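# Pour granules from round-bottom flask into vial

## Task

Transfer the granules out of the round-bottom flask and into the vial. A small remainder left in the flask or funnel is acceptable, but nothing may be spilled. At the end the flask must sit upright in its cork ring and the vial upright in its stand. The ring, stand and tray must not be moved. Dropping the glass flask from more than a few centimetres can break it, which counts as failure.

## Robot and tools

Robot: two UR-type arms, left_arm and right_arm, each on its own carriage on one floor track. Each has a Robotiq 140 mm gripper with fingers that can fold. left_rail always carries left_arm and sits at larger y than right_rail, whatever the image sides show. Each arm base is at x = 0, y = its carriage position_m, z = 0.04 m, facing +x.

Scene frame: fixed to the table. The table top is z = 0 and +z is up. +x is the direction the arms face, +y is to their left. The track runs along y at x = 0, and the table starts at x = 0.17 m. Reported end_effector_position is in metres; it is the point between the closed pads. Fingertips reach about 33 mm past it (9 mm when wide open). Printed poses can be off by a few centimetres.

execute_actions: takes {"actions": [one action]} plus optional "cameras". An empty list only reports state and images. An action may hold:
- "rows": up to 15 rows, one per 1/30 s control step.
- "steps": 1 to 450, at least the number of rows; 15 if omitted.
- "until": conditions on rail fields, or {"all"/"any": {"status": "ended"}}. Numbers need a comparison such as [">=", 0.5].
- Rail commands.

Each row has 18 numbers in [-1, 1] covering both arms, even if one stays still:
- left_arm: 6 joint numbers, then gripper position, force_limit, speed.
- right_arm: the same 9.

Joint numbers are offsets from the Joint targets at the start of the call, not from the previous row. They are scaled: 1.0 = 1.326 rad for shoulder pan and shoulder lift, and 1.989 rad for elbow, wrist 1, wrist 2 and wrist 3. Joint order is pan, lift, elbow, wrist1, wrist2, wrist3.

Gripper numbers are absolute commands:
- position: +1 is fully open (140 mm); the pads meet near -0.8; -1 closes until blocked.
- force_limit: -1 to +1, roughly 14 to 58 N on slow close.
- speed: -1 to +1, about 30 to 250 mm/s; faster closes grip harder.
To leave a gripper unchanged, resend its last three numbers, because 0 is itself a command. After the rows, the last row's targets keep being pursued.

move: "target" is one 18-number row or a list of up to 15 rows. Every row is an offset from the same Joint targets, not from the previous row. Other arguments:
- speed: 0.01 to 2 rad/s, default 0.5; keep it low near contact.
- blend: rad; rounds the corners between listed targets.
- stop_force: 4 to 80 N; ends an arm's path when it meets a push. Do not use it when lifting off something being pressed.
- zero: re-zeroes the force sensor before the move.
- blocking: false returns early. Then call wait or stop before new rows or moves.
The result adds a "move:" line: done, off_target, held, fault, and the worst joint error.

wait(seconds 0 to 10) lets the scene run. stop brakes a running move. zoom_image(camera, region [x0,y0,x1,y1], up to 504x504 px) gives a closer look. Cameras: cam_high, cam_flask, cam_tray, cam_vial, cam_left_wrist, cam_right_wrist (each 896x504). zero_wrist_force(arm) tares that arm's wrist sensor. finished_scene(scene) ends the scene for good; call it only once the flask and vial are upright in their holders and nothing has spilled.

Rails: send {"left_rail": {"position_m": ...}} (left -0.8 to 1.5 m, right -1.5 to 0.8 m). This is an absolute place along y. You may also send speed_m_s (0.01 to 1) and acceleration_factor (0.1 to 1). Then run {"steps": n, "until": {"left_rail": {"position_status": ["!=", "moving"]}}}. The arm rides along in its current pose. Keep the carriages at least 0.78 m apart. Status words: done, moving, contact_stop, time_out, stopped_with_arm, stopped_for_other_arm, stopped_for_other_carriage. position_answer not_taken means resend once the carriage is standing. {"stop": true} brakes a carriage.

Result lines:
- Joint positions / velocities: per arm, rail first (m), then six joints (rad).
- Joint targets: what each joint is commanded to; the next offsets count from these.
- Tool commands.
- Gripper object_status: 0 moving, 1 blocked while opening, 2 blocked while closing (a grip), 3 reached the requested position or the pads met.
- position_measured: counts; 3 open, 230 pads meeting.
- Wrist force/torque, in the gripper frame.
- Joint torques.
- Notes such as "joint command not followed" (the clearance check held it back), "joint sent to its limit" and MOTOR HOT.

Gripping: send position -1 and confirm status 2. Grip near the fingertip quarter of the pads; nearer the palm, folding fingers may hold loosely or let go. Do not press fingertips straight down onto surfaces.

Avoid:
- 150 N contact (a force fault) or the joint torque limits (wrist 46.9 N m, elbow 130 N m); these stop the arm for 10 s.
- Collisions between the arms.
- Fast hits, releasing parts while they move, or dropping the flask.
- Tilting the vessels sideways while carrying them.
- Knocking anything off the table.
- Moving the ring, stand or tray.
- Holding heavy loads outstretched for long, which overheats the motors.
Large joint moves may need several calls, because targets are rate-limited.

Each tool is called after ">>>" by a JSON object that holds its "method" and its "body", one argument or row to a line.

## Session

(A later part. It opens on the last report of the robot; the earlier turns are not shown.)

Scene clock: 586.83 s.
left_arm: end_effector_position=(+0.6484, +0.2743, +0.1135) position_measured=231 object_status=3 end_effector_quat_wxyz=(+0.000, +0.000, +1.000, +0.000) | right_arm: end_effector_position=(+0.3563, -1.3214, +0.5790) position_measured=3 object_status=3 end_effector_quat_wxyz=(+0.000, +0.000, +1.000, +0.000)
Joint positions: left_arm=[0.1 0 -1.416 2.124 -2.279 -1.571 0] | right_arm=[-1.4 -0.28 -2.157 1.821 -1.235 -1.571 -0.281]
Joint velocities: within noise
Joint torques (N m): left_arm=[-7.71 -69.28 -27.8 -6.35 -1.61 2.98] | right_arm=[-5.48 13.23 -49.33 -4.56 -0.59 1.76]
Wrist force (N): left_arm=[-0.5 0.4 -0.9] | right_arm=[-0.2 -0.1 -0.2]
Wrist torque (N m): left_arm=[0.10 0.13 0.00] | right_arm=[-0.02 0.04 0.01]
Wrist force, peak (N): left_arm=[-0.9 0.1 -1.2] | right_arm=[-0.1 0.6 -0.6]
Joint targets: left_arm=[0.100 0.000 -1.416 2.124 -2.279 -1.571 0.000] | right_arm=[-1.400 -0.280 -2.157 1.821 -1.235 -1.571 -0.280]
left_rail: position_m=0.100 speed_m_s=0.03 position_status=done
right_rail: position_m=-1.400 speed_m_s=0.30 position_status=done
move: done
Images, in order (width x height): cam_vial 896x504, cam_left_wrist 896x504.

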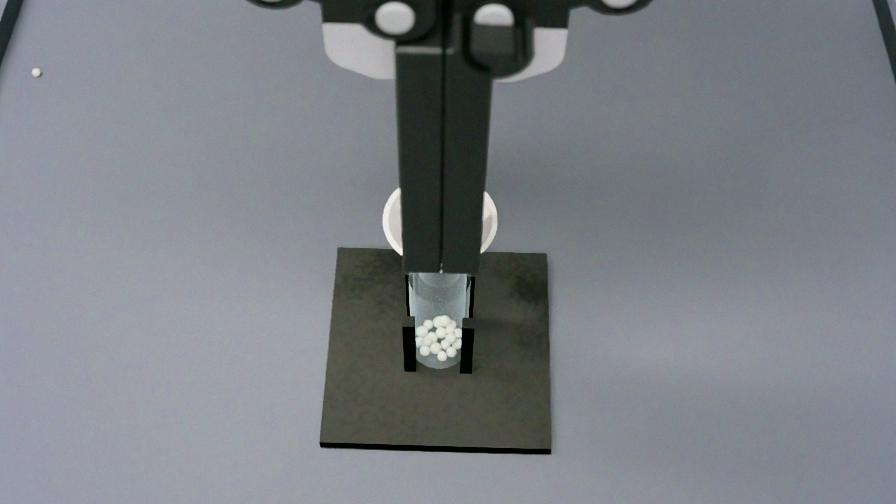

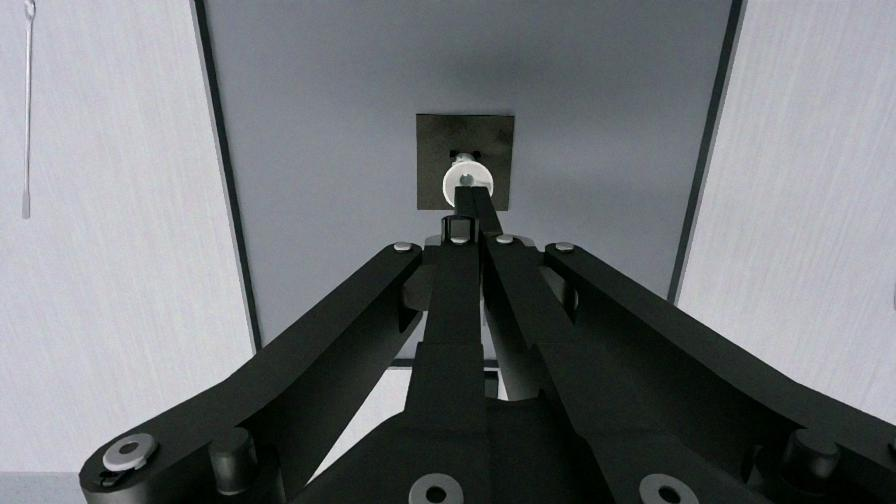

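>>> {"method": "execute_actions", "body": {
  "actions": [
    {"rows":[[0,0,0,0,0,0,-0.6,-0.5,-1,0,0,0,0,0,0,1,1,1]],"steps":45}
  ],
  "cameras": ["cam_vial","cam_tray"]
}}

>>> {"method": "zoom_image", "body": {
  "camera": "cam_vial",
  "region": [320, 100, 560, 400]
}}

Scene clock: 592.70 s.
left_arm: end_effector_position=(+0.6482, +0.2743, +0.1134) position_measured=205 object_status=3 end_effector_quat_wxyz=(+0.000, +0.000, +1.000, +0.000) | right_arm: end_effector_position=(+0.3563, -1.3214, +0.5790) position_measured=3 object_status=3 end_effector_quat_wxyz=(+0.000, +0.000, +1.000, +0.000)
Joint positions: left_arm=[0.1 0 -1.416 2.124 -2.279 -1.571 0] | right_arm=[-1.4 -0.281 -2.157 1.821 -1.235 -1.571 -0.28]
Joint velocities: within noise
Joint torques (N m): left_arm=[-6.15 -68.95 -38.35 -5.06 -1.49 2.74] | right_arm=[-4.95 12.77 -49.55 -3.68 -0.88 1.25]
Wrist force (N): left_arm=[-0.6 0.4 -1.0] | right_arm=[-0.4 0.6 -0.1]
Wrist torque (N m): left_arm=[0.11 0.15 0.00] | right_arm=[0.13 0.09 0.00]
Wrist force, peak (N): left_arm=[-0.9 0.4 -1.0] | right_arm=[-0.6 0.6 -0.3]
Joint targets: left_arm=[0.100 0.000 -1.416 2.124 -2.279 -1.571 0.000] | right_arm=[-1.400 -0.280 -2.157 1.821 -1.235 -1.571 -0.280]
left_rail: position_m=0.100 speed_m_s=0.03 position_status=done
right_rail: position_m=-1.400 speed_m_s=0.30 position_status=done
Images, in order (width x height): cam_tray 896x504, cam_vial 896x504.

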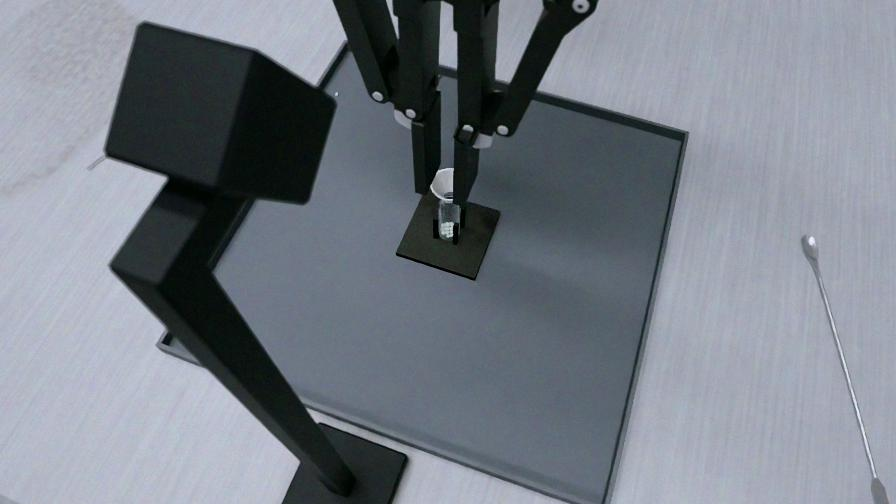

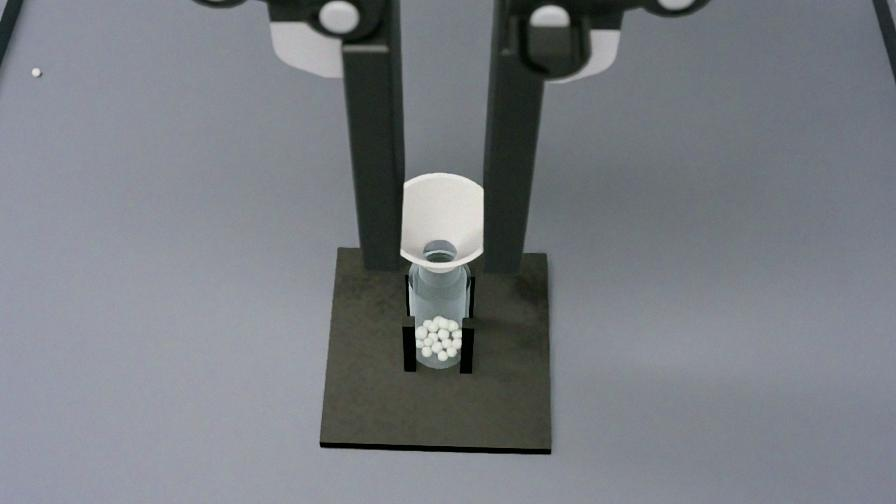

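Scaled by 1.680 from the camera's 896x504 image, which has a finer 1280x720 frame.

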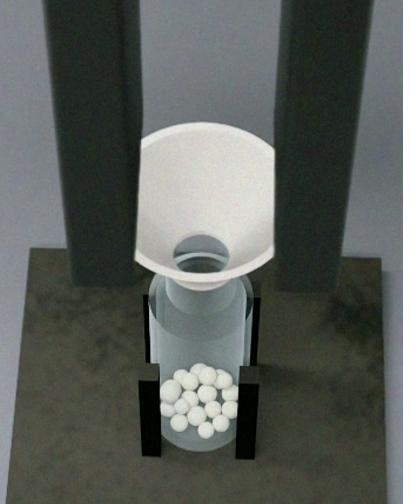

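>>> {"method": "move", "body": {
  "target": [0,-0.05,0,0.0333,0,0,-0.5,-0.5,-1,0,0,0,0,0,0,1,1,1],
  "speed": 0.2,
  "cameras": []
}}

>>> {"method": "execute_actions", "body": {
  "actions": [
    {"left_rail":{"position_m":-0.0264,"speed_m_s":0.2},"steps":90,"until":{"left_rail":{"position_status":["!=","moving"]}}}
  ],
  "cameras": ["cam_vial"]
}}

Scene clock: 614.20 s.
left_arm: end_effector_position=(+0.6318, +0.2743, +0.1477) position_measured=192 object_status=3 end_effector_quat_wxyz=(+0.000, +0.000, +1.000, +0.000) | right_arm: end_effector_position=(+0.3563, -1.3214, +0.5790) position_measured=3 object_status=3 end_effector_quat_wxyz=(+0.000, +0.000, +1.000, +0.000)
Joint positions: left_arm=[0.1 0 -1.482 2.124 -2.213 -1.571 0] | right_arm=[-1.4 -0.281 -2.157 1.821 -1.235 -1.571 -0.281]
Joint velocities: within noise
Joint torques (N m): left_arm=[-6.59 -66.1 -46.86 -3.44 -1.34 2.91] | right_arm=[-5.51 13.48 -48.65 -4.52 -0.52 1.47]
Wrist force (N): left_arm=[-0.2 0.2 -0.6] | right_arm=[-0.1 0.1 -0.2]
Wrist torque (N m): left_arm=[0.08 0.03 0.01] | right_arm=[0.02 0.03 0.00]
Wrist force, peak (N): left_arm=[-1.0 0.2 -1.2] | right_arm=[-0.1 0.4 -0.8]
Joint targets: left_arm=[0.100 0.000 -1.482 2.124 -2.213 -1.571 0.000] | right_arm=[-1.400 -0.280 -2.157 1.821 -1.235 -1.571 -0.280]
left_rail: position_m=0.100 speed_m_s=0.03 position_status=done
right_rail: position_m=-1.400 speed_m_s=0.30 position_status=done
move: done
No camera images: "cameras" was empty.

Scene clock: 616.07 s.
left_arm: end_effector_position=(+0.6317, +0.1477, +0.1479) position_measured=192 object_status=3 end_effector_quat_wxyz=(+0.000, +0.000, +1.000, +0.000) | right_arm: end_effector_position=(+0.3563, -1.3214, +0.5790) position_measured=3 object_status=3 end_effector_quat_wxyz=(+0.000, +0.000, +1.000, +0.000)
Joint positions: left_arm=[-0.026 0 -1.482 2.124 -2.213 -1.571 0] | right_arm=[-1.4 -0.28 -2.157 1.821 -1.235 -1.571 -0.28]
Joint velocities: within noise
Joint torques (N m): left_arm=[-5.9 -64.93 -42.31 -3.42 -1.57 2.94] | right_arm=[-5.64 12.85 -48.41 -4.05 -0.51 1.17]
Wrist force (N): left_arm=[-0.5 0.3 -0.7] | right_arm=[-0.2 0.3 -0.2]
Wrist torque (N m): left_arm=[0.09 0.10 0.01] | right_arm=[0.07 0.05 0.01]
Wrist force, peak (N): left_arm=[-0.8 0.7 -1.1] | right_arm=[-0.3 0.3 -0.7]
Joint targets: left_arm=[-0.026 0.000 -1.482 2.124 -2.213 -1.571 0.000] | right_arm=[-1.400 -0.280 -2.157 1.821 -1.235 -1.571 -0.280]
Tool commands: left_gripper/position=-0.5 left_gripper/force_limit=-0.5 left_gripper/speed=-1.0 right_gripper/position=+1.0 right_gripper/force_limit=+1.0 right_gripper/speed=+1.0
left_rail: position_m=-0.026 speed_m_s=0.20 position_status=done
right_rail: position_m=-1.400 speed_m_s=0.30 position_status=done
Images, in order (width x height): cam_vial 896x504.

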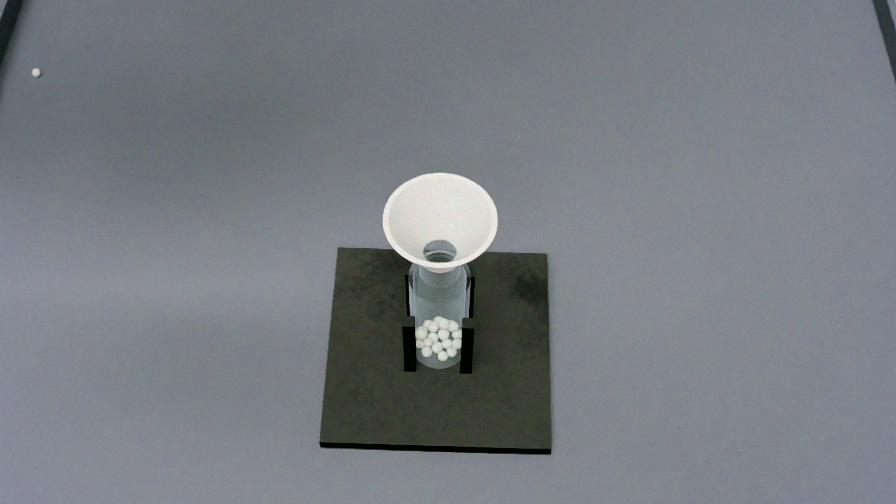

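>>> {"method": "move", "body": {
  "target": [0,-0.0928,0.0958,-0.0339,0,-0.7897,-0.5,-0.5,-1,0,0,0,0,0,0,1,1,1],
  "speed": 0.7,
  "cameras": ["cam_vial","cam_left_wrist","cam_tray"]
}}

>>> {"method": "zoom_image", "body": {
  "camera": "cam_left_wrist",
  "region": [360, 90, 580, 270]
}}

Scene clock: 624.30 s.
left_arm: end_effector_position=(+0.5322, +0.1476, +0.1199) position_measured=192 object_status=3 end_effector_quat_wxyz=(+0.000, +0.707, -0.707, +0.000) | right_arm: end_effector_position=(+0.3563, -1.3214, +0.5790) position_measured=3 object_status=3 end_effector_quat_wxyz=(+0.000, +0.000, +1.000, +0.000)
Joint positions: left_arm=[-0.026 0 -1.605 2.315 -2.28 -1.571 -1.57] | right_arm=[-1.4 -0.28 -2.157 1.821 -1.235 -1.571 -0.281]
Joint velocities: within noise
Joint torques (N m): left_arm=[-5.16 -52.45 -27.91 -6.41 -1.41 -2.01] | right_arm=[-5.39 14.34 -48.82 -4.42 -0.27 1.22]
Wrist force (N): left_arm=[-0.3 0.9 -0.8] | right_arm=[0.1 0.3 -0.3]
Wrist torque (N m): left_arm=[0.23 0.06 -0.01] | right_arm=[0.06 -0.01 0.00]
Wrist force, peak (N): left_arm=[-0.8 0.7 -1.4] | right_arm=[-0.1 0.5 -0.7]
Joint targets: left_arm=[-0.026 0.000 -1.605 2.315 -2.280 -1.571 -1.571] | right_arm=[-1.400 -0.280 -2.157 1.821 -1.235 -1.571 -0.280]
left_rail: position_m=-0.026 speed_m_s=0.20 position_status=done
right_rail: position_m=-1.400 speed_m_s=0.30 position_status=done
move: done
Images, in order (width x height): cam_tray 896x504, cam_vial 896x504, cam_left_wrist 896x504.

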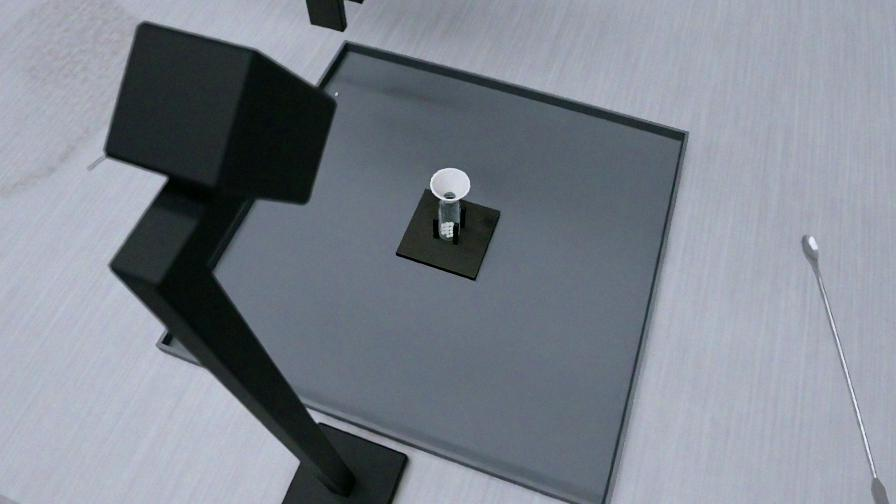

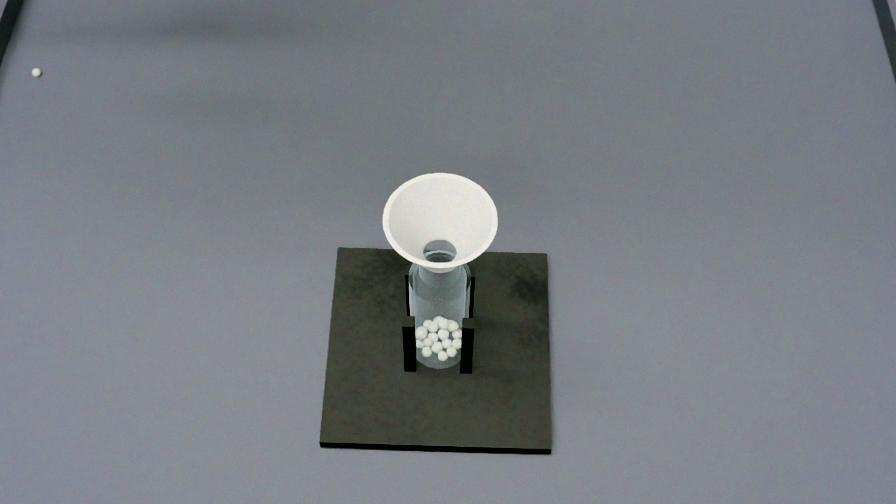

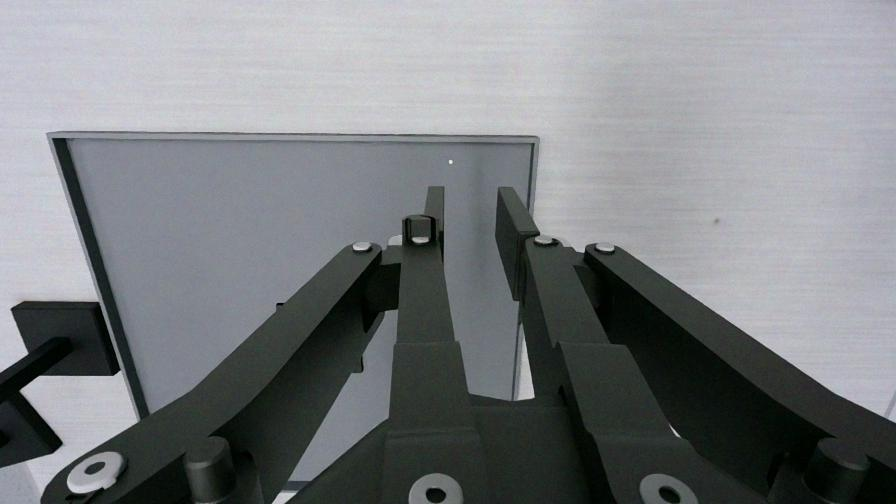

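Scaled by 2.291 from the camera's 896x504 image, which has a finer 1280x720 frame.

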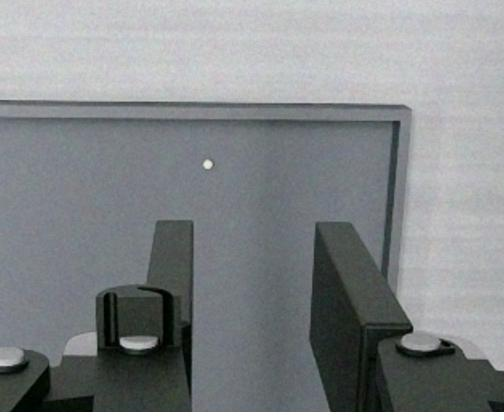

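>>> {"method": "move", "body": {
  "target": [0,0.074,0.0109,-0.0602,0,0,-0.5,-0.5,-1,0,0,0,0,0,0,1,1,1],
  "speed": 0.2,
  "cameras": ["cam_vial","cam_left_wrist","cam_tray"]
}}

>>> {"method": "zoom_image", "body": {
  "camera": "cam_left_wrist",
  "region": [360, 90, 580, 270]
}}

>>> {"method": "zoom_image", "body": {
  "camera": "cam_tray",
  "region": [270, 10, 450, 190]
}}

Scene clock: 640.73 s.
left_arm: end_effector_position=(+0.5446, +0.1476, +0.0700) position_measured=192 object_status=3 end_effector_quat_wxyz=(+0.000, +0.707, -0.707, +0.000) | right_arm: end_effector_position=(+0.3563, -1.3214, +0.5790) position_measured=3 object_status=3 end_effector_quat_wxyz=(+0.000, +0.000, +1.000, +0.000)
Joint positions: left_arm=[-0.026 0 -1.507 2.337 -2.399 -1.571 -1.571] | right_arm=[-1.4 -0.281 -2.157 1.821 -1.235 -1.571 -0.28]
Joint velocities: within noise
Joint torques (N m): left_arm=[-4.51 -31.45 -24.45 -6.2 -1.57 -1.83] | right_arm=[-6.08 12.56 -47.08 -4.04 -0.86 0.91]
Wrist force (N): left_arm=[-1.1 0.3 -0.6] | right_arm=[-0.3 0.6 -0.2]
Wrist torque (N m): left_arm=[0.09 0.22 0.00] | right_arm=[0.12 0.07 0.00]
Wrist force, peak (N): left_arm=[-0.4 1.1 -1.9] | right_arm=[0.2 0.4 -0.9]
Joint targets: left_arm=[-0.026 0.000 -1.507 2.337 -2.400 -1.571 -1.571] | right_arm=[-1.400 -0.280 -2.157 1.821 -1.235 -1.571 -0.280]
left_rail: position_m=-0.026 speed_m_s=0.20 position_status=done
right_rail: position_m=-1.400 speed_m_s=0.30 position_status=done
move: done
Images, in order (width x height): cam_tray 896x504, cam_vial 896x504, cam_left_wrist 896x504.

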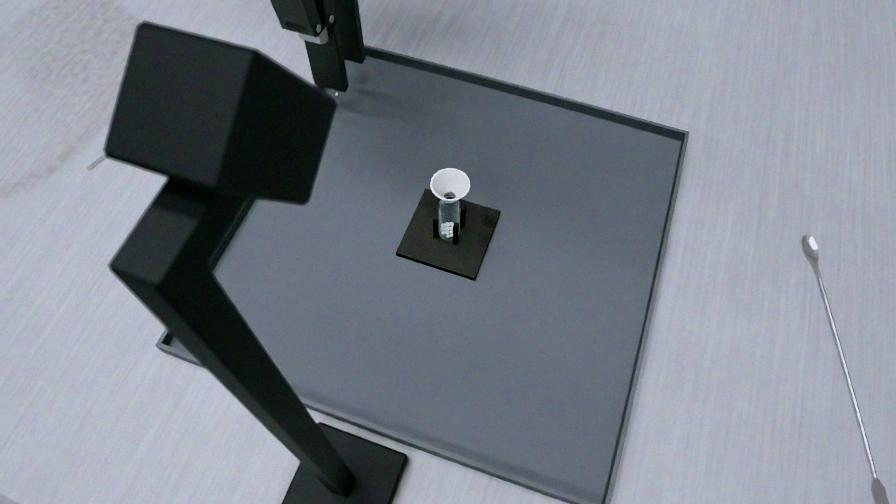

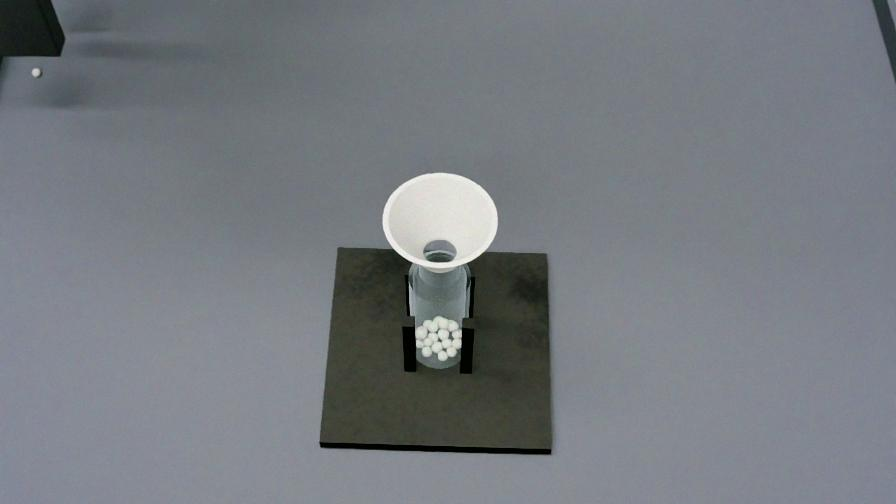

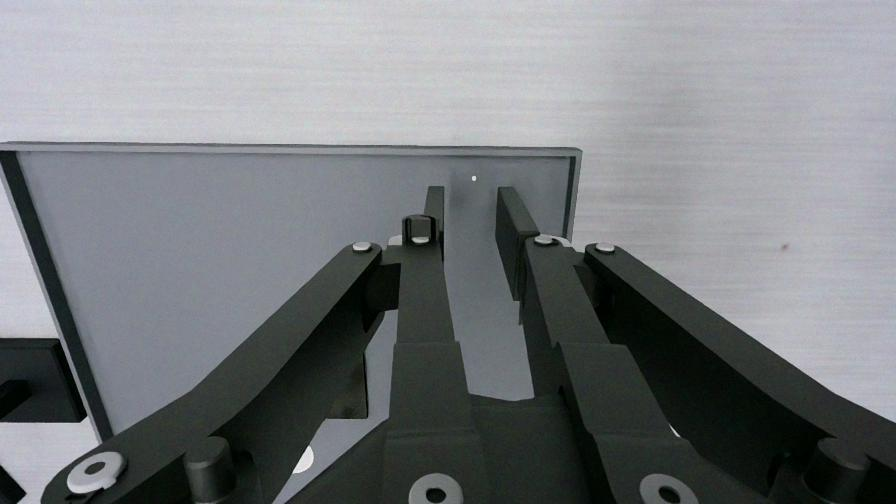

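Scaled by 2.291 from the camera's 896x504 image, which has a finer 1280x720 frame.

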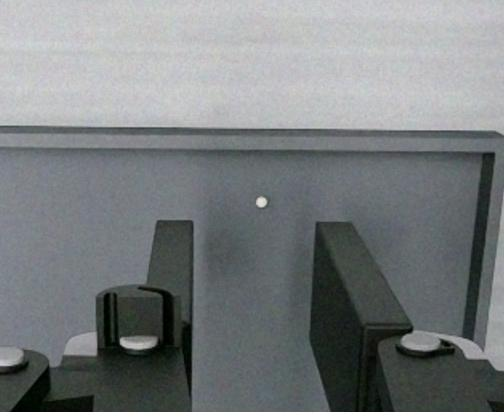

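Scaled by 2.800 from the camera's 896x504 image, which has a finer 1280x720 frame.

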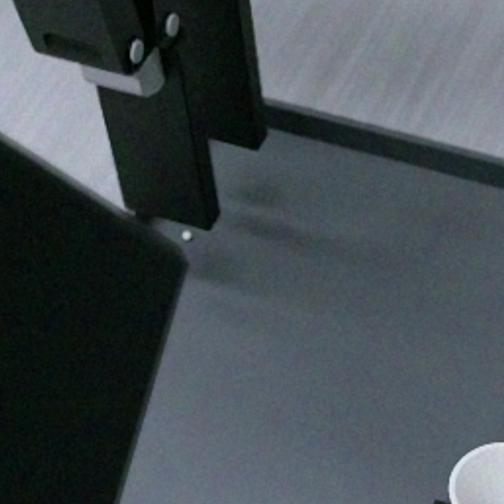

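>>> {"method": "execute_actions", "body": {
  "actions": [
    {"left_rail":{"position_m":-0.0274,"speed_m_s":0.03},"steps":60,"until":{"left_rail":{"position_status":["!=","moving"]}}}
  ],
  "cameras": []
}}

>>> {"method": "move", "body": {
  "target": [0,0.0374,0.0101,-0.035,0,0,-0.5,-0.5,-1,0,0,0,0,0,0,1,1,1],
  "speed": 0.08,
  "stop_force": 5,
  "cameras": ["cam_left_wrist","cam_tray"]
}}

>>> {"method": "zoom_image", "body": {
  "camera": "cam_left_wrist",
  "region": [360, 90, 580, 270]
}}

>>> {"method": "zoom_image", "body": {
  "camera": "cam_tray",
  "region": [270, 10, 450, 190]
}}

Scene clock: 651.60 s.
left_arm: end_effector_position=(+0.5446, +0.1466, +0.0698) position_measured=192 object_status=3 end_effector_quat_wxyz=(+0.000, +0.707, -0.707, +0.000) | right_arm: end_effector_position=(+0.3563, -1.3214, +0.5790) position_measured=3 object_status=3 end_effector_quat_wxyz=(+0.000, +0.000, +1.000, +0.000)
Joint positions: left_arm=[-0.027 0 -1.507 2.337 -2.4 -1.571 -1.571] | right_arm=[-1.4 -0.281 -2.157 1.821 -1.235 -1.571 -0.28]
Joint velocities: within noise
Joint torques (N m): left_arm=[-4.65 -30.89 -33.08 -5.37 -1.52 -2.04] | right_arm=[-4.9 12.96 -47.66 -4.32 -0.52 1.48]
Wrist force (N): left_arm=[-0.5 0.6 -1.1] | right_arm=[-0.1 0.4 -0.4]
Wrist torque (N m): left_arm=[0.16 0.09 -0.01] | right_arm=[0.08 0.03 0.00]
Wrist force, peak (N): left_arm=[-1.5 0.2 -0.4] | right_arm=[-0.1 0.5 -0.7]
Joint targets: left_arm=[-0.027 0.000 -1.507 2.337 -2.400 -1.571 -1.571] | right_arm=[-1.400 -0.280 -2.157 1.821 -1.235 -1.571 -0.280]
Tool commands: left_gripper/position=-0.5 left_gripper/force_limit=-0.5 left_gripper/speed=-1.0 right_gripper/position=+1.0 right_gripper/force_limit=+1.0 right_gripper/speed=+1.0
left_rail: position_m=-0.027 speed_m_s=0.03 position_status=done
right_rail: position_m=-1.400 speed_m_s=0.30 position_status=done
No camera images: "cameras" was empty.

Scene clock: 653.60 s.
left_arm: end_effector_position=(+0.5446, +0.1466, +0.0413) position_measured=192 object_status=3 end_effector_quat_wxyz=(+0.000, +0.707, -0.707, +0.000) | right_arm: end_effector_position=(+0.3563, -1.3214, +0.5790) position_measured=3 object_status=3 end_effector_quat_wxyz=(+0.000, +0.000, +1.000, +0.000)
Joint positions: left_arm=[-0.027 0 -1.457 2.357 -2.469 -1.571 -1.571] | right_arm=[-1.4 -0.28 -2.157 1.821 -1.235 -1.571 -0.28]
Joint velocities: within noise
Joint torques (N m): left_arm=[-5.03 -32.47 -22.8 -6.35 -1.38 -1.87] | right_arm=[-5.03 14.33 -48.5 -4.29 -0.59 1.7]
Wrist force (N): left_arm=[-0.7 0.7 -0.4] | right_arm=[-0.4 0.0 -0.3]
Wrist torque (N m): left_arm=[0.17 0.16 0.01] | right_arm=[0.01 0.09 0.00]
Wrist force, peak (N): left_arm=[-1.1 0.3 -1.2] | right_arm=[-0.4 -0.2 -0.7]
Joint targets: left_arm=[-0.027 0.000 -1.457 2.357 -2.469 -1.571 -1.571] | right_arm=[-1.400 -0.280 -2.157 1.821 -1.235 -1.571 -0.280]
left_rail: position_m=-0.027 speed_m_s=0.03 position_status=done
right_rail: position_m=-1.400 speed_m_s=0.30 position_status=done
move: done
Images, in order (width x height): cam_tray 896x504, cam_left_wrist 896x504.

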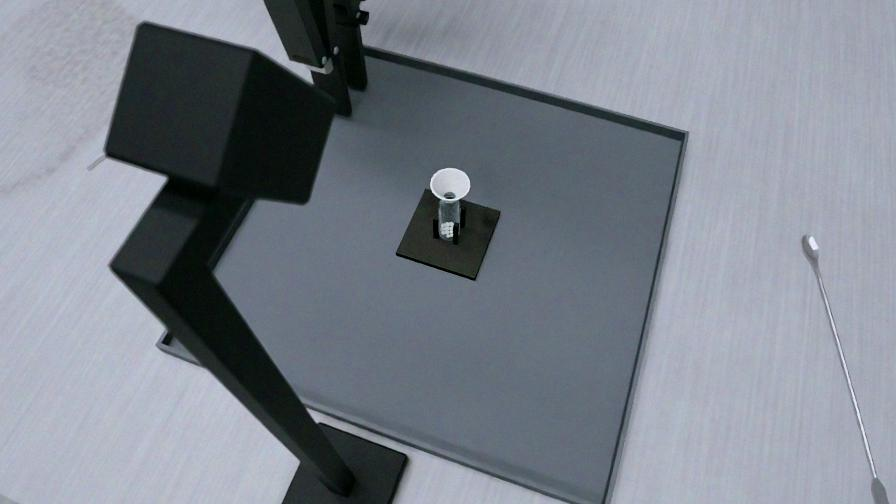

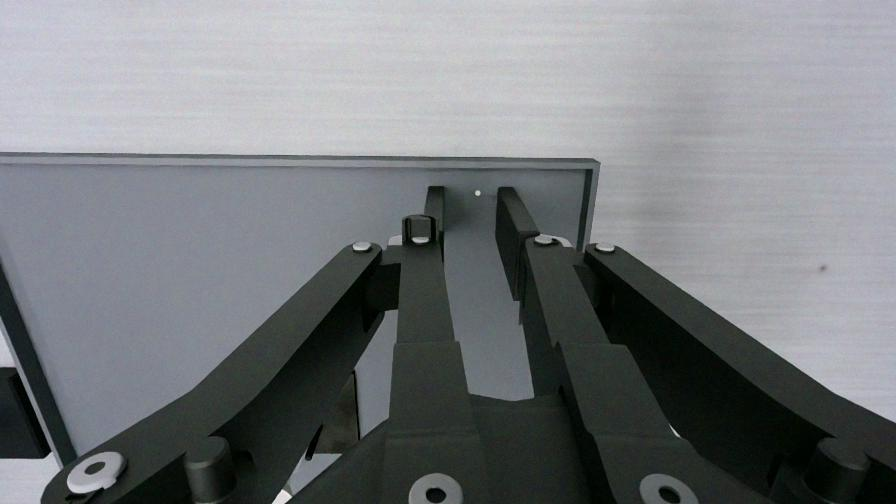

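Scaled by 2.291 from the camera's 896x504 image, which has a finer 1280x720 frame.

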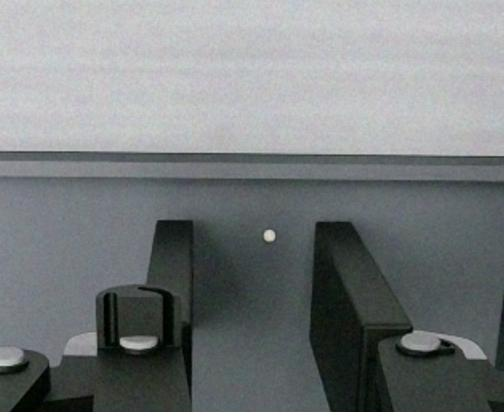

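Scaled by 2.800 from the camera's 896x504 image, which has a finer 1280x720 frame.

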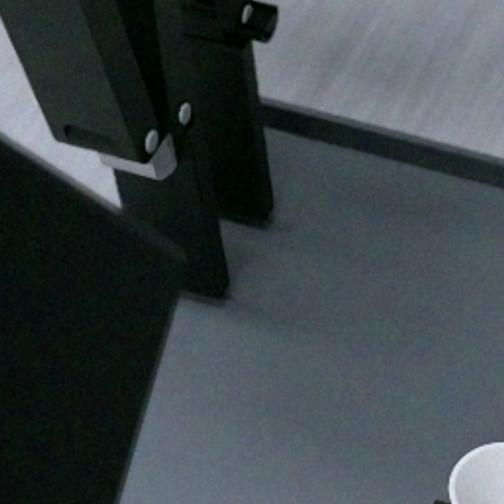

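>>> {"method": "execute_actions", "body": {
  "actions": [
    {"left_rail":{"position_m":-0.0264,"speed_m_s":0.03},"steps":60,"until":{"left_rail":{"position_status":["!=","moving"]}}}
  ],
  "cameras": []
}}

>>> {"method": "move", "body": {
  "target": [0,0.0052,0.0043,-0.0078,0,0,-0.5,-0.5,-1,0,0,0,0,0,0,1,1,1],
  "speed": 0.015,
  "stop_force": 4,
  "cameras": ["cam_left_wrist"]
}}

>>> {"method": "zoom_image", "body": {
  "camera": "cam_left_wrist",
  "region": [360, 90, 580, 270]
}}

Scene clock: 661.13 s.
left_arm: end_effector_position=(+0.5446, +0.1476, +0.0413) position_measured=192 object_status=3 end_effector_quat_wxyz=(+0.000, +0.707, -0.707, +0.000) | right_arm: end_effector_position=(+0.3563, -1.3214, +0.5790) position_measured=3 object_status=3 end_effector_quat_wxyz=(+0.000, +0.000, +1.000, +0.000)
Joint positions: left_arm=[-0.026 0 -1.457 2.357 -2.469 -1.571 -1.571] | right_arm=[-1.4 -0.281 -2.157 1.821 -1.235 -1.571 -0.28]
Joint velocities: within noise
Joint torques (N m): left_arm=[-6.12 -33.77 -31.27 -4.86 -1.38 -1.73] | right_arm=[-7.54 14.15 -47.66 -4.17 -0.34 0.84]
Wrist force (N): left_arm=[-0.5 0.8 -0.9] | right_arm=[-0.2 0.4 -0.6]
Wrist torque (N m): left_arm=[0.20 0.12 0.01] | right_arm=[0.08 0.05 0.00]
Wrist force, peak (N): left_arm=[-0.9 0.9 -1.1] | right_arm=[-0.5 0.4 -0.6]
Joint targets: left_arm=[-0.026 0.000 -1.457 2.357 -2.469 -1.571 -1.571] | right_arm=[-1.400 -0.280 -2.157 1.821 -1.235 -1.571 -0.280]
Tool commands: left_gripper/position=-0.5 left_gripper/force_limit=-0.5 left_gripper/speed=-1.0 right_gripper/position=+1.0 right_gripper/force_limit=+1.0 right_gripper/speed=+1.0
left_rail: position_m=-0.026 speed_m_s=0.03 position_status=done
right_rail: position_m=-1.400 speed_m_s=0.30 position_status=done
No camera images: "cameras" was empty.

Scene clock: 662.97 s.
left_arm: end_effector_position=(+0.5419, +0.1476, +0.0355) position_measured=192 object_status=3 end_effector_quat_wxyz=(+0.000, +0.707, -0.707, +0.000) | right_arm: end_effector_position=(+0.3563, -1.3214, +0.5790) position_measured=3 object_status=3 end_effector_quat_wxyz=(+0.000, +0.000, +1.000, +0.000)
Joint positions: left_arm=[-0.026 0 -1.451 2.365 -2.485 -1.571 -1.571] | right_arm=[-1.4 -0.28 -2.157 1.821 -1.235 -1.571 -0.281]
Joint velocities: within noise
Joint torques (N m): left_arm=[-5.77 -34.52 -23.09 -3.39 -1.38 -1.9] | right_arm=[-7.6 14.27 -47.5 -4.49 -0.47 1.01]
Wrist force (N): left_arm=[-0.7 1.0 -7.4] | right_arm=[0.0 0.2 -0.4]
Wrist torque (N m): left_arm=[0.23 0.22 0.03] | right_arm=[0.04 0.00 0.00]
Wrist force, peak (N): left_arm=[-0.8 0.9 -7.7] | right_arm=[0.0 0.6 -0.8]
Joint targets: left_arm=[-0.026 0.000 -1.451 2.365 -2.485 -1.571 -1.571] | right_arm=[-1.400 -0.280 -2.157 1.821 -1.235 -1.571 -0.280]
left_rail: position_m=-0.026 speed_m_s=0.03 position_status=done
right_rail: position_m=-1.400 speed_m_s=0.30 position_status=done
move: contact (left_arm)
Images, in order (width x height): cam_left_wrist 896x504.

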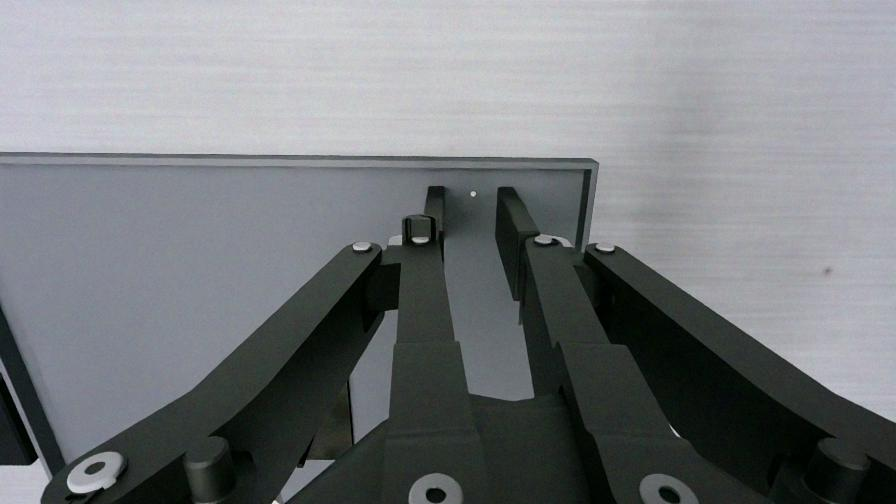

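Scaled by 2.291 from the camera's 896x504 image, which has a finer 1280x720 frame.

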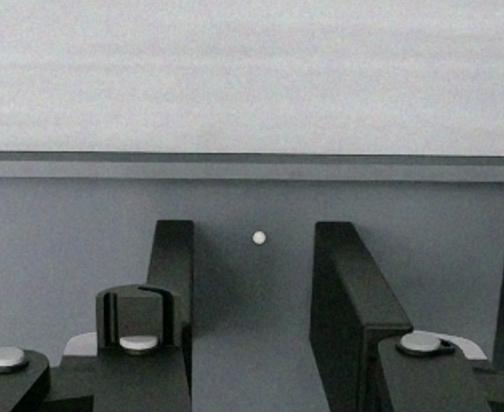

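>>> {"method": "execute_actions", "body": {
  "actions": [
    {"rows":[[0,-0.0008,0,0,0,0,-1,-0.5,-1,0,0,0,0,0,0,1,1,1]],"steps":85}
  ],
  "cameras": []
}}

>>> {"method": "move", "body": {
  "target": [0,-0.079,-0.0154,0.068,0,0,-1,-0.5,-1,0,0,0,0,0,0,1,1,1],
  "speed": 0.15,
  "cameras": ["cam_left_wrist","cam_tray"]
}}

>>> {"method": "zoom_image", "body": {
  "camera": "cam_left_wrist",
  "region": [360, 90, 580, 270]
}}

>>> {"method": "zoom_image", "body": {
  "camera": "cam_tray",
  "region": [270, 10, 450, 190]
}}

Scene clock: 671.43 s.
left_arm: end_effector_position=(+0.5421, +0.1476, +0.0361) position_measured=231 object_status=3 end_effector_quat_wxyz=(+0.000, +0.707, -0.707, +0.000) | right_arm: end_effector_position=(+0.3563, -1.3214, +0.5790) position_measured=3 object_status=3 end_effector_quat_wxyz=(+0.000, +0.000, +1.000, +0.000)
Joint positions: left_arm=[-0.026 0 -1.452 2.365 -2.485 -1.571 -1.571] | right_arm=[-1.4 -0.28 -2.157 1.821 -1.235 -1.571 -0.281]
Joint velocities: within noise
Joint torques (N m): left_arm=[-3.92 -56.71 -32.97 -5.55 -1.28 -1.96] | right_arm=[-4.79 12.01 -47.24 -4.31 -0.26 1.03]
Wrist force (N): left_arm=[-0.7 0.3 -0.9] | right_arm=[-0.2 0.1 -0.2]
Wrist torque (N m): left_arm=[0.07 0.18 0.01] | right_arm=[0.03 0.05 0.00]
Wrist force, peak (N): left_arm=[-0.7 1.4 -8.0] | right_arm=[-0.3 0.5 -0.6]
Joint targets: left_arm=[-0.026 0.000 -1.452 2.365 -2.485 -1.571 -1.571] | right_arm=[-1.400 -0.280 -2.157 1.821 -1.235 -1.571 -0.280]
left_rail: position_m=-0.026 speed_m_s=0.03 position_status=done
right_rail: position_m=-1.400 speed_m_s=0.30 position_status=done
No camera images: "cameras" was empty.

Scene clock: 672.87 s.
left_arm: end_effector_position=(+0.5360, +0.1476, +0.0915) position_measured=231 object_status=3 end_effector_quat_wxyz=(+0.000, +0.707, -0.707, +0.000) | right_arm: end_effector_position=(+0.3563, -1.3214, +0.5790) position_measured=3 object_status=3 end_effector_quat_wxyz=(+0.000, +0.000, +1.000, +0.000)
Joint positions: left_arm=[-0.026 0 -1.556 2.335 -2.35 -1.571 -1.571] | right_arm=[-1.4 -0.281 -2.157 1.821 -1.235 -1.571 -0.281]
Joint velocities: within noise
Joint torques (N m): left_arm=[-4.73 -53.75 -47.4 -3.34 -1.58 -2.21] | right_arm=[-7.75 13.98 -47.69 -4.52 -0.62 1.23]
Wrist force (N): left_arm=[-0.8 0.6 -0.6] | right_arm=[-0.3 -0.1 -0.4]
Wrist torque (N m): left_arm=[0.13 0.17 -0.03] | right_arm=[-0.03 0.07 0.00]
Wrist force, peak (N): left_arm=[-1.0 0.7 -1.4] | right_arm=[-0.4 0.5 -0.6]
Joint targets: left_arm=[-0.026 0.000 -1.556 2.334 -2.349 -1.571 -1.571] | right_arm=[-1.400 -0.280 -2.157 1.821 -1.235 -1.571 -0.280]
left_rail: position_m=-0.026 speed_m_s=0.03 position_status=done
right_rail: position_m=-1.400 speed_m_s=0.30 position_status=done
move: done
Images, in order (width x height): cam_tray 896x504, cam_left_wrist 896x504.

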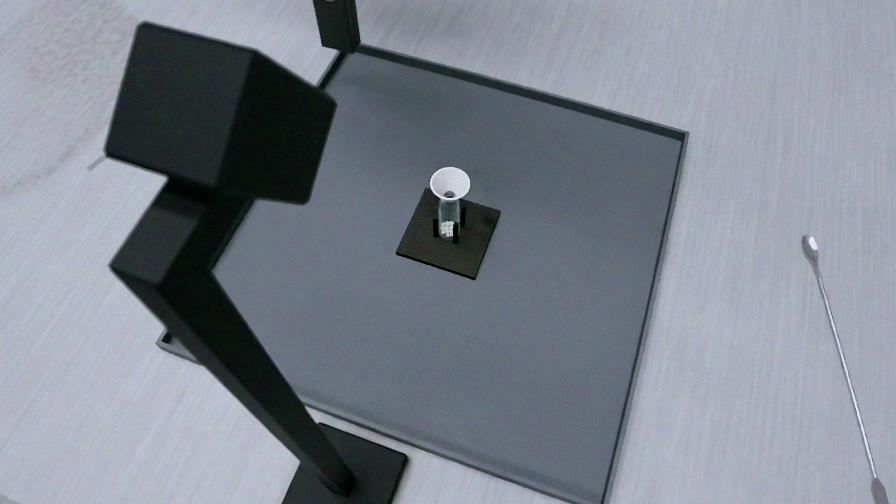

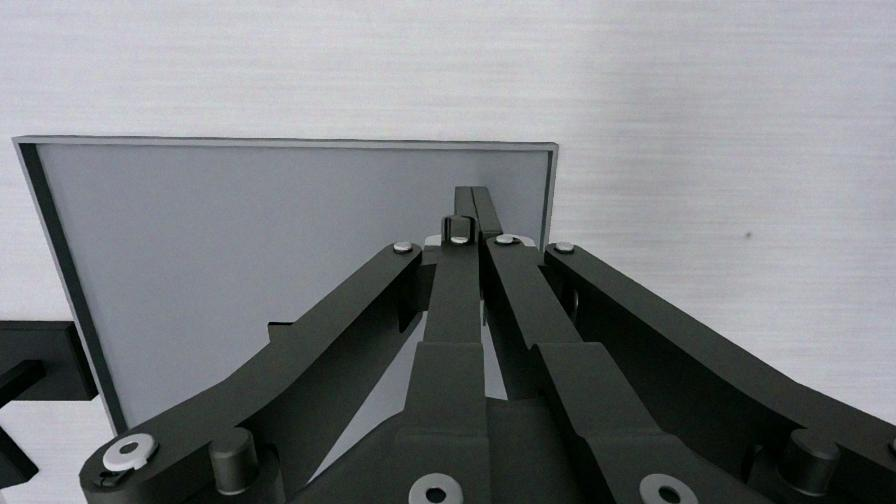

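Scaled by 2.291 from the camera's 896x504 image, which has a finer 1280x720 frame.

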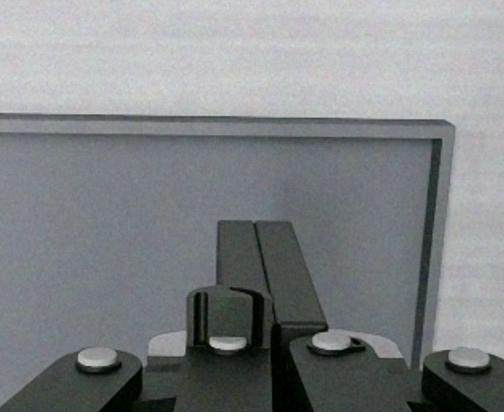

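Scaled by 2.800 from the camera's 896x504 image, which has a finer 1280x720 frame.

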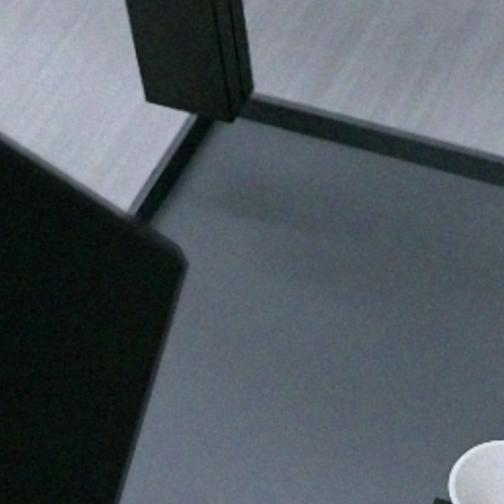

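>>> {"method": "move", "body": {
  "target": [0,-0.038,-0.0205,0.046,0,0,-1,-0.5,-1,0,0,0,0,0,0,1,1,1],
  "speed": 0.15,
  "cameras": []
}}

>>> {"method": "execute_actions", "body": {
  "actions": [
    {"left_rail":{"position_m":0.109,"speed_m_s":0.15},"steps":90,"until":{"left_rail":{"position_status":["!=","moving"]}}}
  ],
  "cameras": []
}}

>>> {"method": "move", "body": {
  "target": [0,0.1437,-0.0843,-0.0115,0,0,-1,-0.5,-1,0,0,0,0,0,0,1,1,1],
  "speed": 0.15,
  "cameras": ["cam_vial","cam_left_wrist","cam_tray"]
}}

>>> {"method": "zoom_image", "body": {
  "camera": "cam_left_wrist",
  "region": [400, 110, 540, 230]
}}

>>> {"method": "zoom_image", "body": {
  "camera": "cam_tray",
  "region": [370, 100, 550, 280]
}}

Scene clock: 687.13 s.
left_arm: end_effector_position=(+0.5399, +0.1476, +0.1298) position_measured=231 object_status=3 end_effector_quat_wxyz=(+0.000, +0.707, -0.707, +0.000) | right_arm: end_effector_position=(+0.3563, -1.3214, +0.5790) position_measured=3 object_status=3 end_effector_quat_wxyz=(+0.000, +0.000, +1.000, +0.000)
Joint positions: left_arm=[-0.026 0 -1.607 2.294 -2.258 -1.571 -1.571] | right_arm=[-1.4 -0.28 -2.157 1.821 -1.235 -1.571 -0.281]
Joint velocities: within noise
Joint torques (N m): left_arm=[-5.38 -53.27 -49.56 -2.59 -1.25 -1.95] | right_arm=[-3.54 13.36 -46.37 -4.3 -0.8 1.38]
Wrist force (N): left_arm=[-0.5 0.4 -0.9] | right_arm=[-0.1 0.4 -0.5]
Wrist torque (N m): left_arm=[0.11 0.11 0.00] | right_arm=[0.08 0.02 0.01]
Wrist force, peak (N): left_arm=[-0.6 0.5 -1.5] | right_arm=[0.2 0.4 -0.8]
Joint targets: left_arm=[-0.026 0.000 -1.607 2.294 -2.258 -1.571 -1.571] | right_arm=[-1.400 -0.280 -2.157 1.821 -1.235 -1.571 -0.280]
left_rail: position_m=-0.026 speed_m_s=0.03 position_status=done
right_rail: position_m=-1.400 speed_m_s=0.30 position_status=done
move: done
No camera images: "cameras" was empty.

Scene clock: 689.07 s.
left_arm: end_effector_position=(+0.5399, +0.2830, +0.1300) position_measured=231 object_status=3 end_effector_quat_wxyz=(+0.000, +0.707, -0.707, +0.000) | right_arm: end_effector_position=(+0.3563, -1.3214, +0.5790) position_measured=3 object_status=3 end_effector_quat_wxyz=(+0.000, +0.000, +1.000, +0.000)
Joint positions: left_arm=[0.109 0 -1.607 2.294 -2.258 -1.571 -1.571] | right_arm=[-1.4 -0.28 -2.157 1.821 -1.235 -1.571 -0.28]
Joint velocities: within noise
Joint torques (N m): left_arm=[-5.14 -51.22 -44.65 -3.52 -1.29 -2.01] | right_arm=[-5.4 11.64 -47.53 -4.15 -0.19 1.01]
Wrist force (N): left_arm=[-0.5 0.6 -1.0] | right_arm=[0.3 0.3 -0.1]
Wrist torque (N m): left_arm=[0.15 0.12 0.00] | right_arm=[0.07 -0.06 0.00]
Wrist force, peak (N): left_arm=[-1.2 1.1 -1.0] | right_arm=[-0.1 0.6 -0.6]
Joint targets: left_arm=[0.109 0.000 -1.607 2.294 -2.258 -1.571 -1.571] | right_arm=[-1.400 -0.280 -2.157 1.821 -1.235 -1.571 -0.280]
Tool commands: left_gripper/position=-1.0 left_gripper/force_limit=-0.5 left_gripper/speed=-1.0 right_gripper/position=+1.0 right_gripper/force_limit=+1.0 right_gripper/speed=+1.0
left_rail: position_m=0.109 speed_m_s=0.15 position_status=done
right_rail: position_m=-1.400 speed_m_s=0.30 position_status=done
No camera images: "cameras" was empty.

Scene clock: 690.90 s.
left_arm: end_effector_position=(+0.6476, +0.2830, +0.1131) position_measured=231 object_status=3 end_effector_quat_wxyz=(+0.000, +0.707, -0.707, +0.000) | right_arm: end_effector_position=(+0.3563, -1.3214, +0.5790) position_measured=3 object_status=3 end_effector_quat_wxyz=(+0.000, +0.000, +1.000, +0.000)
Joint positions: left_arm=[0.109 0 -1.417 2.126 -2.281 -1.571 -1.571] | right_arm=[-1.4 -0.28 -2.157 1.821 -1.235 -1.571 -0.281]
Joint velocities: within noise
Joint torques (N m): left_arm=[-5.54 -39.7 -50.49 -6.64 -1.16 -1.99] | right_arm=[-4.94 9.43 -46.17 -3.97 -0.36 1.12]
Wrist force (N): left_arm=[-0.7 0.8 -0.4] | right_arm=[-0.2 0.1 -0.3]
Wrist torque (N m): left_arm=[0.19 0.19 0.00] | right_arm=[0.02 0.04 0.00]
Wrist force, peak (N): left_arm=[-1.2 1.4 -1.0] | right_arm=[-0.4 0.2 -0.7]
Joint targets: left_arm=[0.109 0.000 -1.416 2.126 -2.281 -1.571 -1.571] | right_arm=[-1.400 -0.280 -2.157 1.821 -1.235 -1.571 -0.280]
left_rail: position_m=0.109 speed_m_s=0.15 position_status=done
right_rail: position_m=-1.400 speed_m_s=0.30 position_status=done
move: done
Images, in order (width x height): cam_tray 896x504, cam_vial 896x504, cam_left_wrist 896x504.

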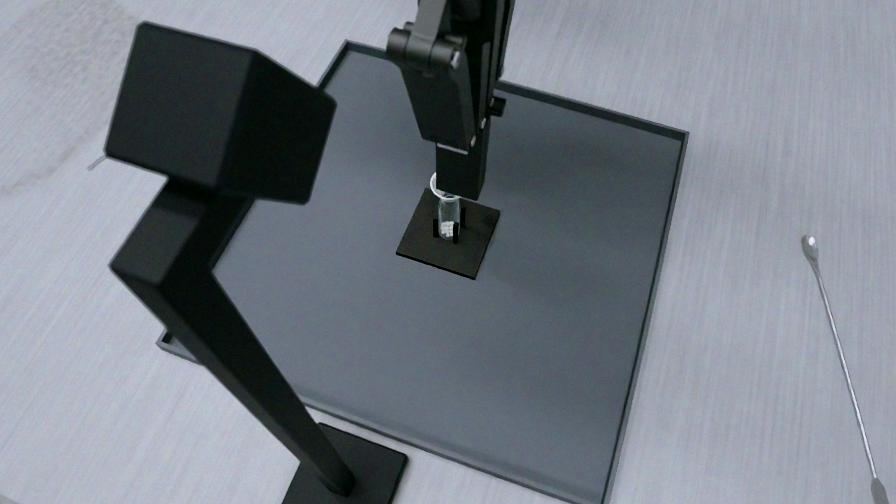

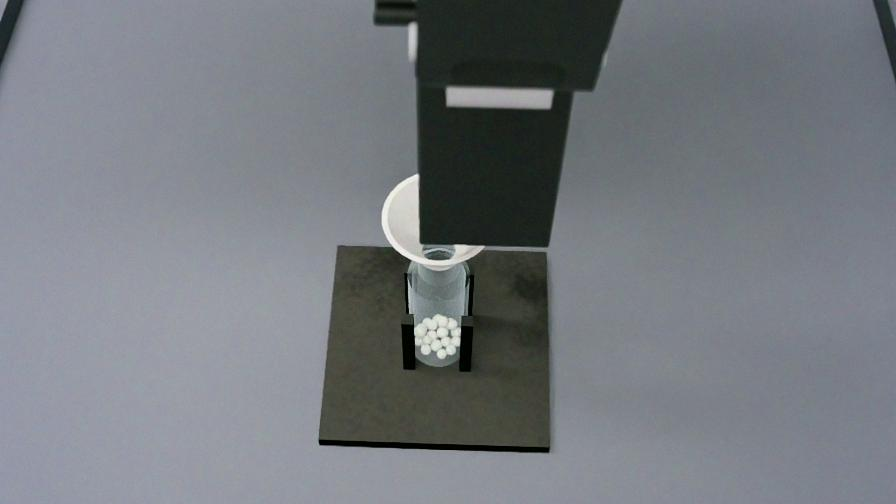

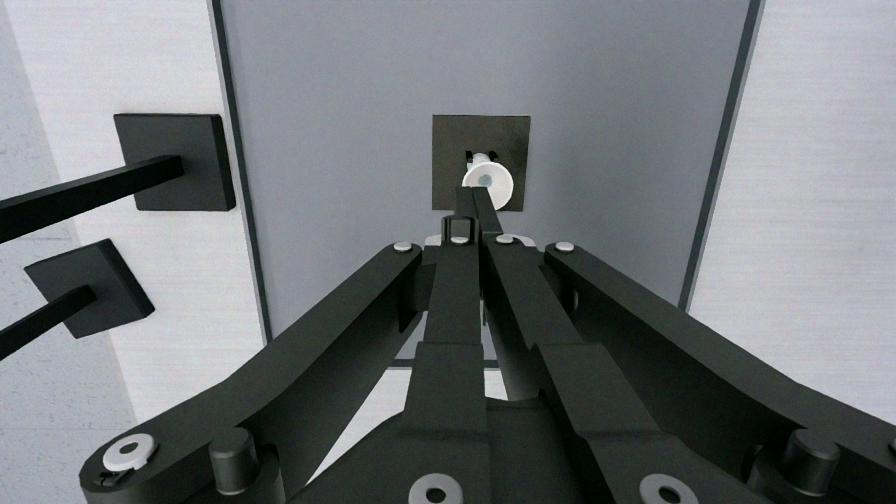

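Scaled by 3.600 from the camera's 896x504 image, which has a finer 1280x720 frame.

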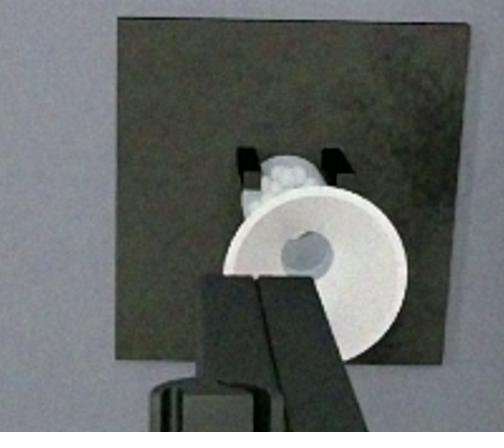

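Scaled by 2.800 from the camera's 896x504 image, which has a finer 1280x720 frame.

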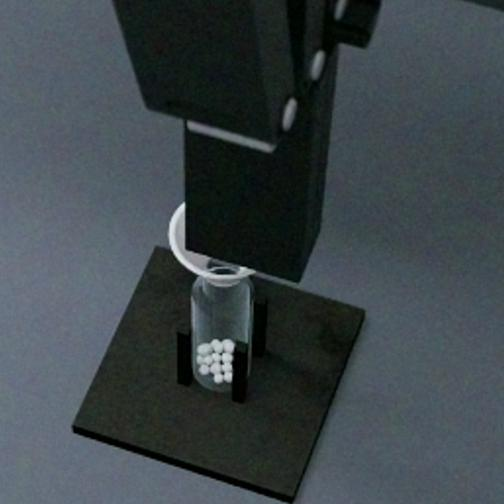

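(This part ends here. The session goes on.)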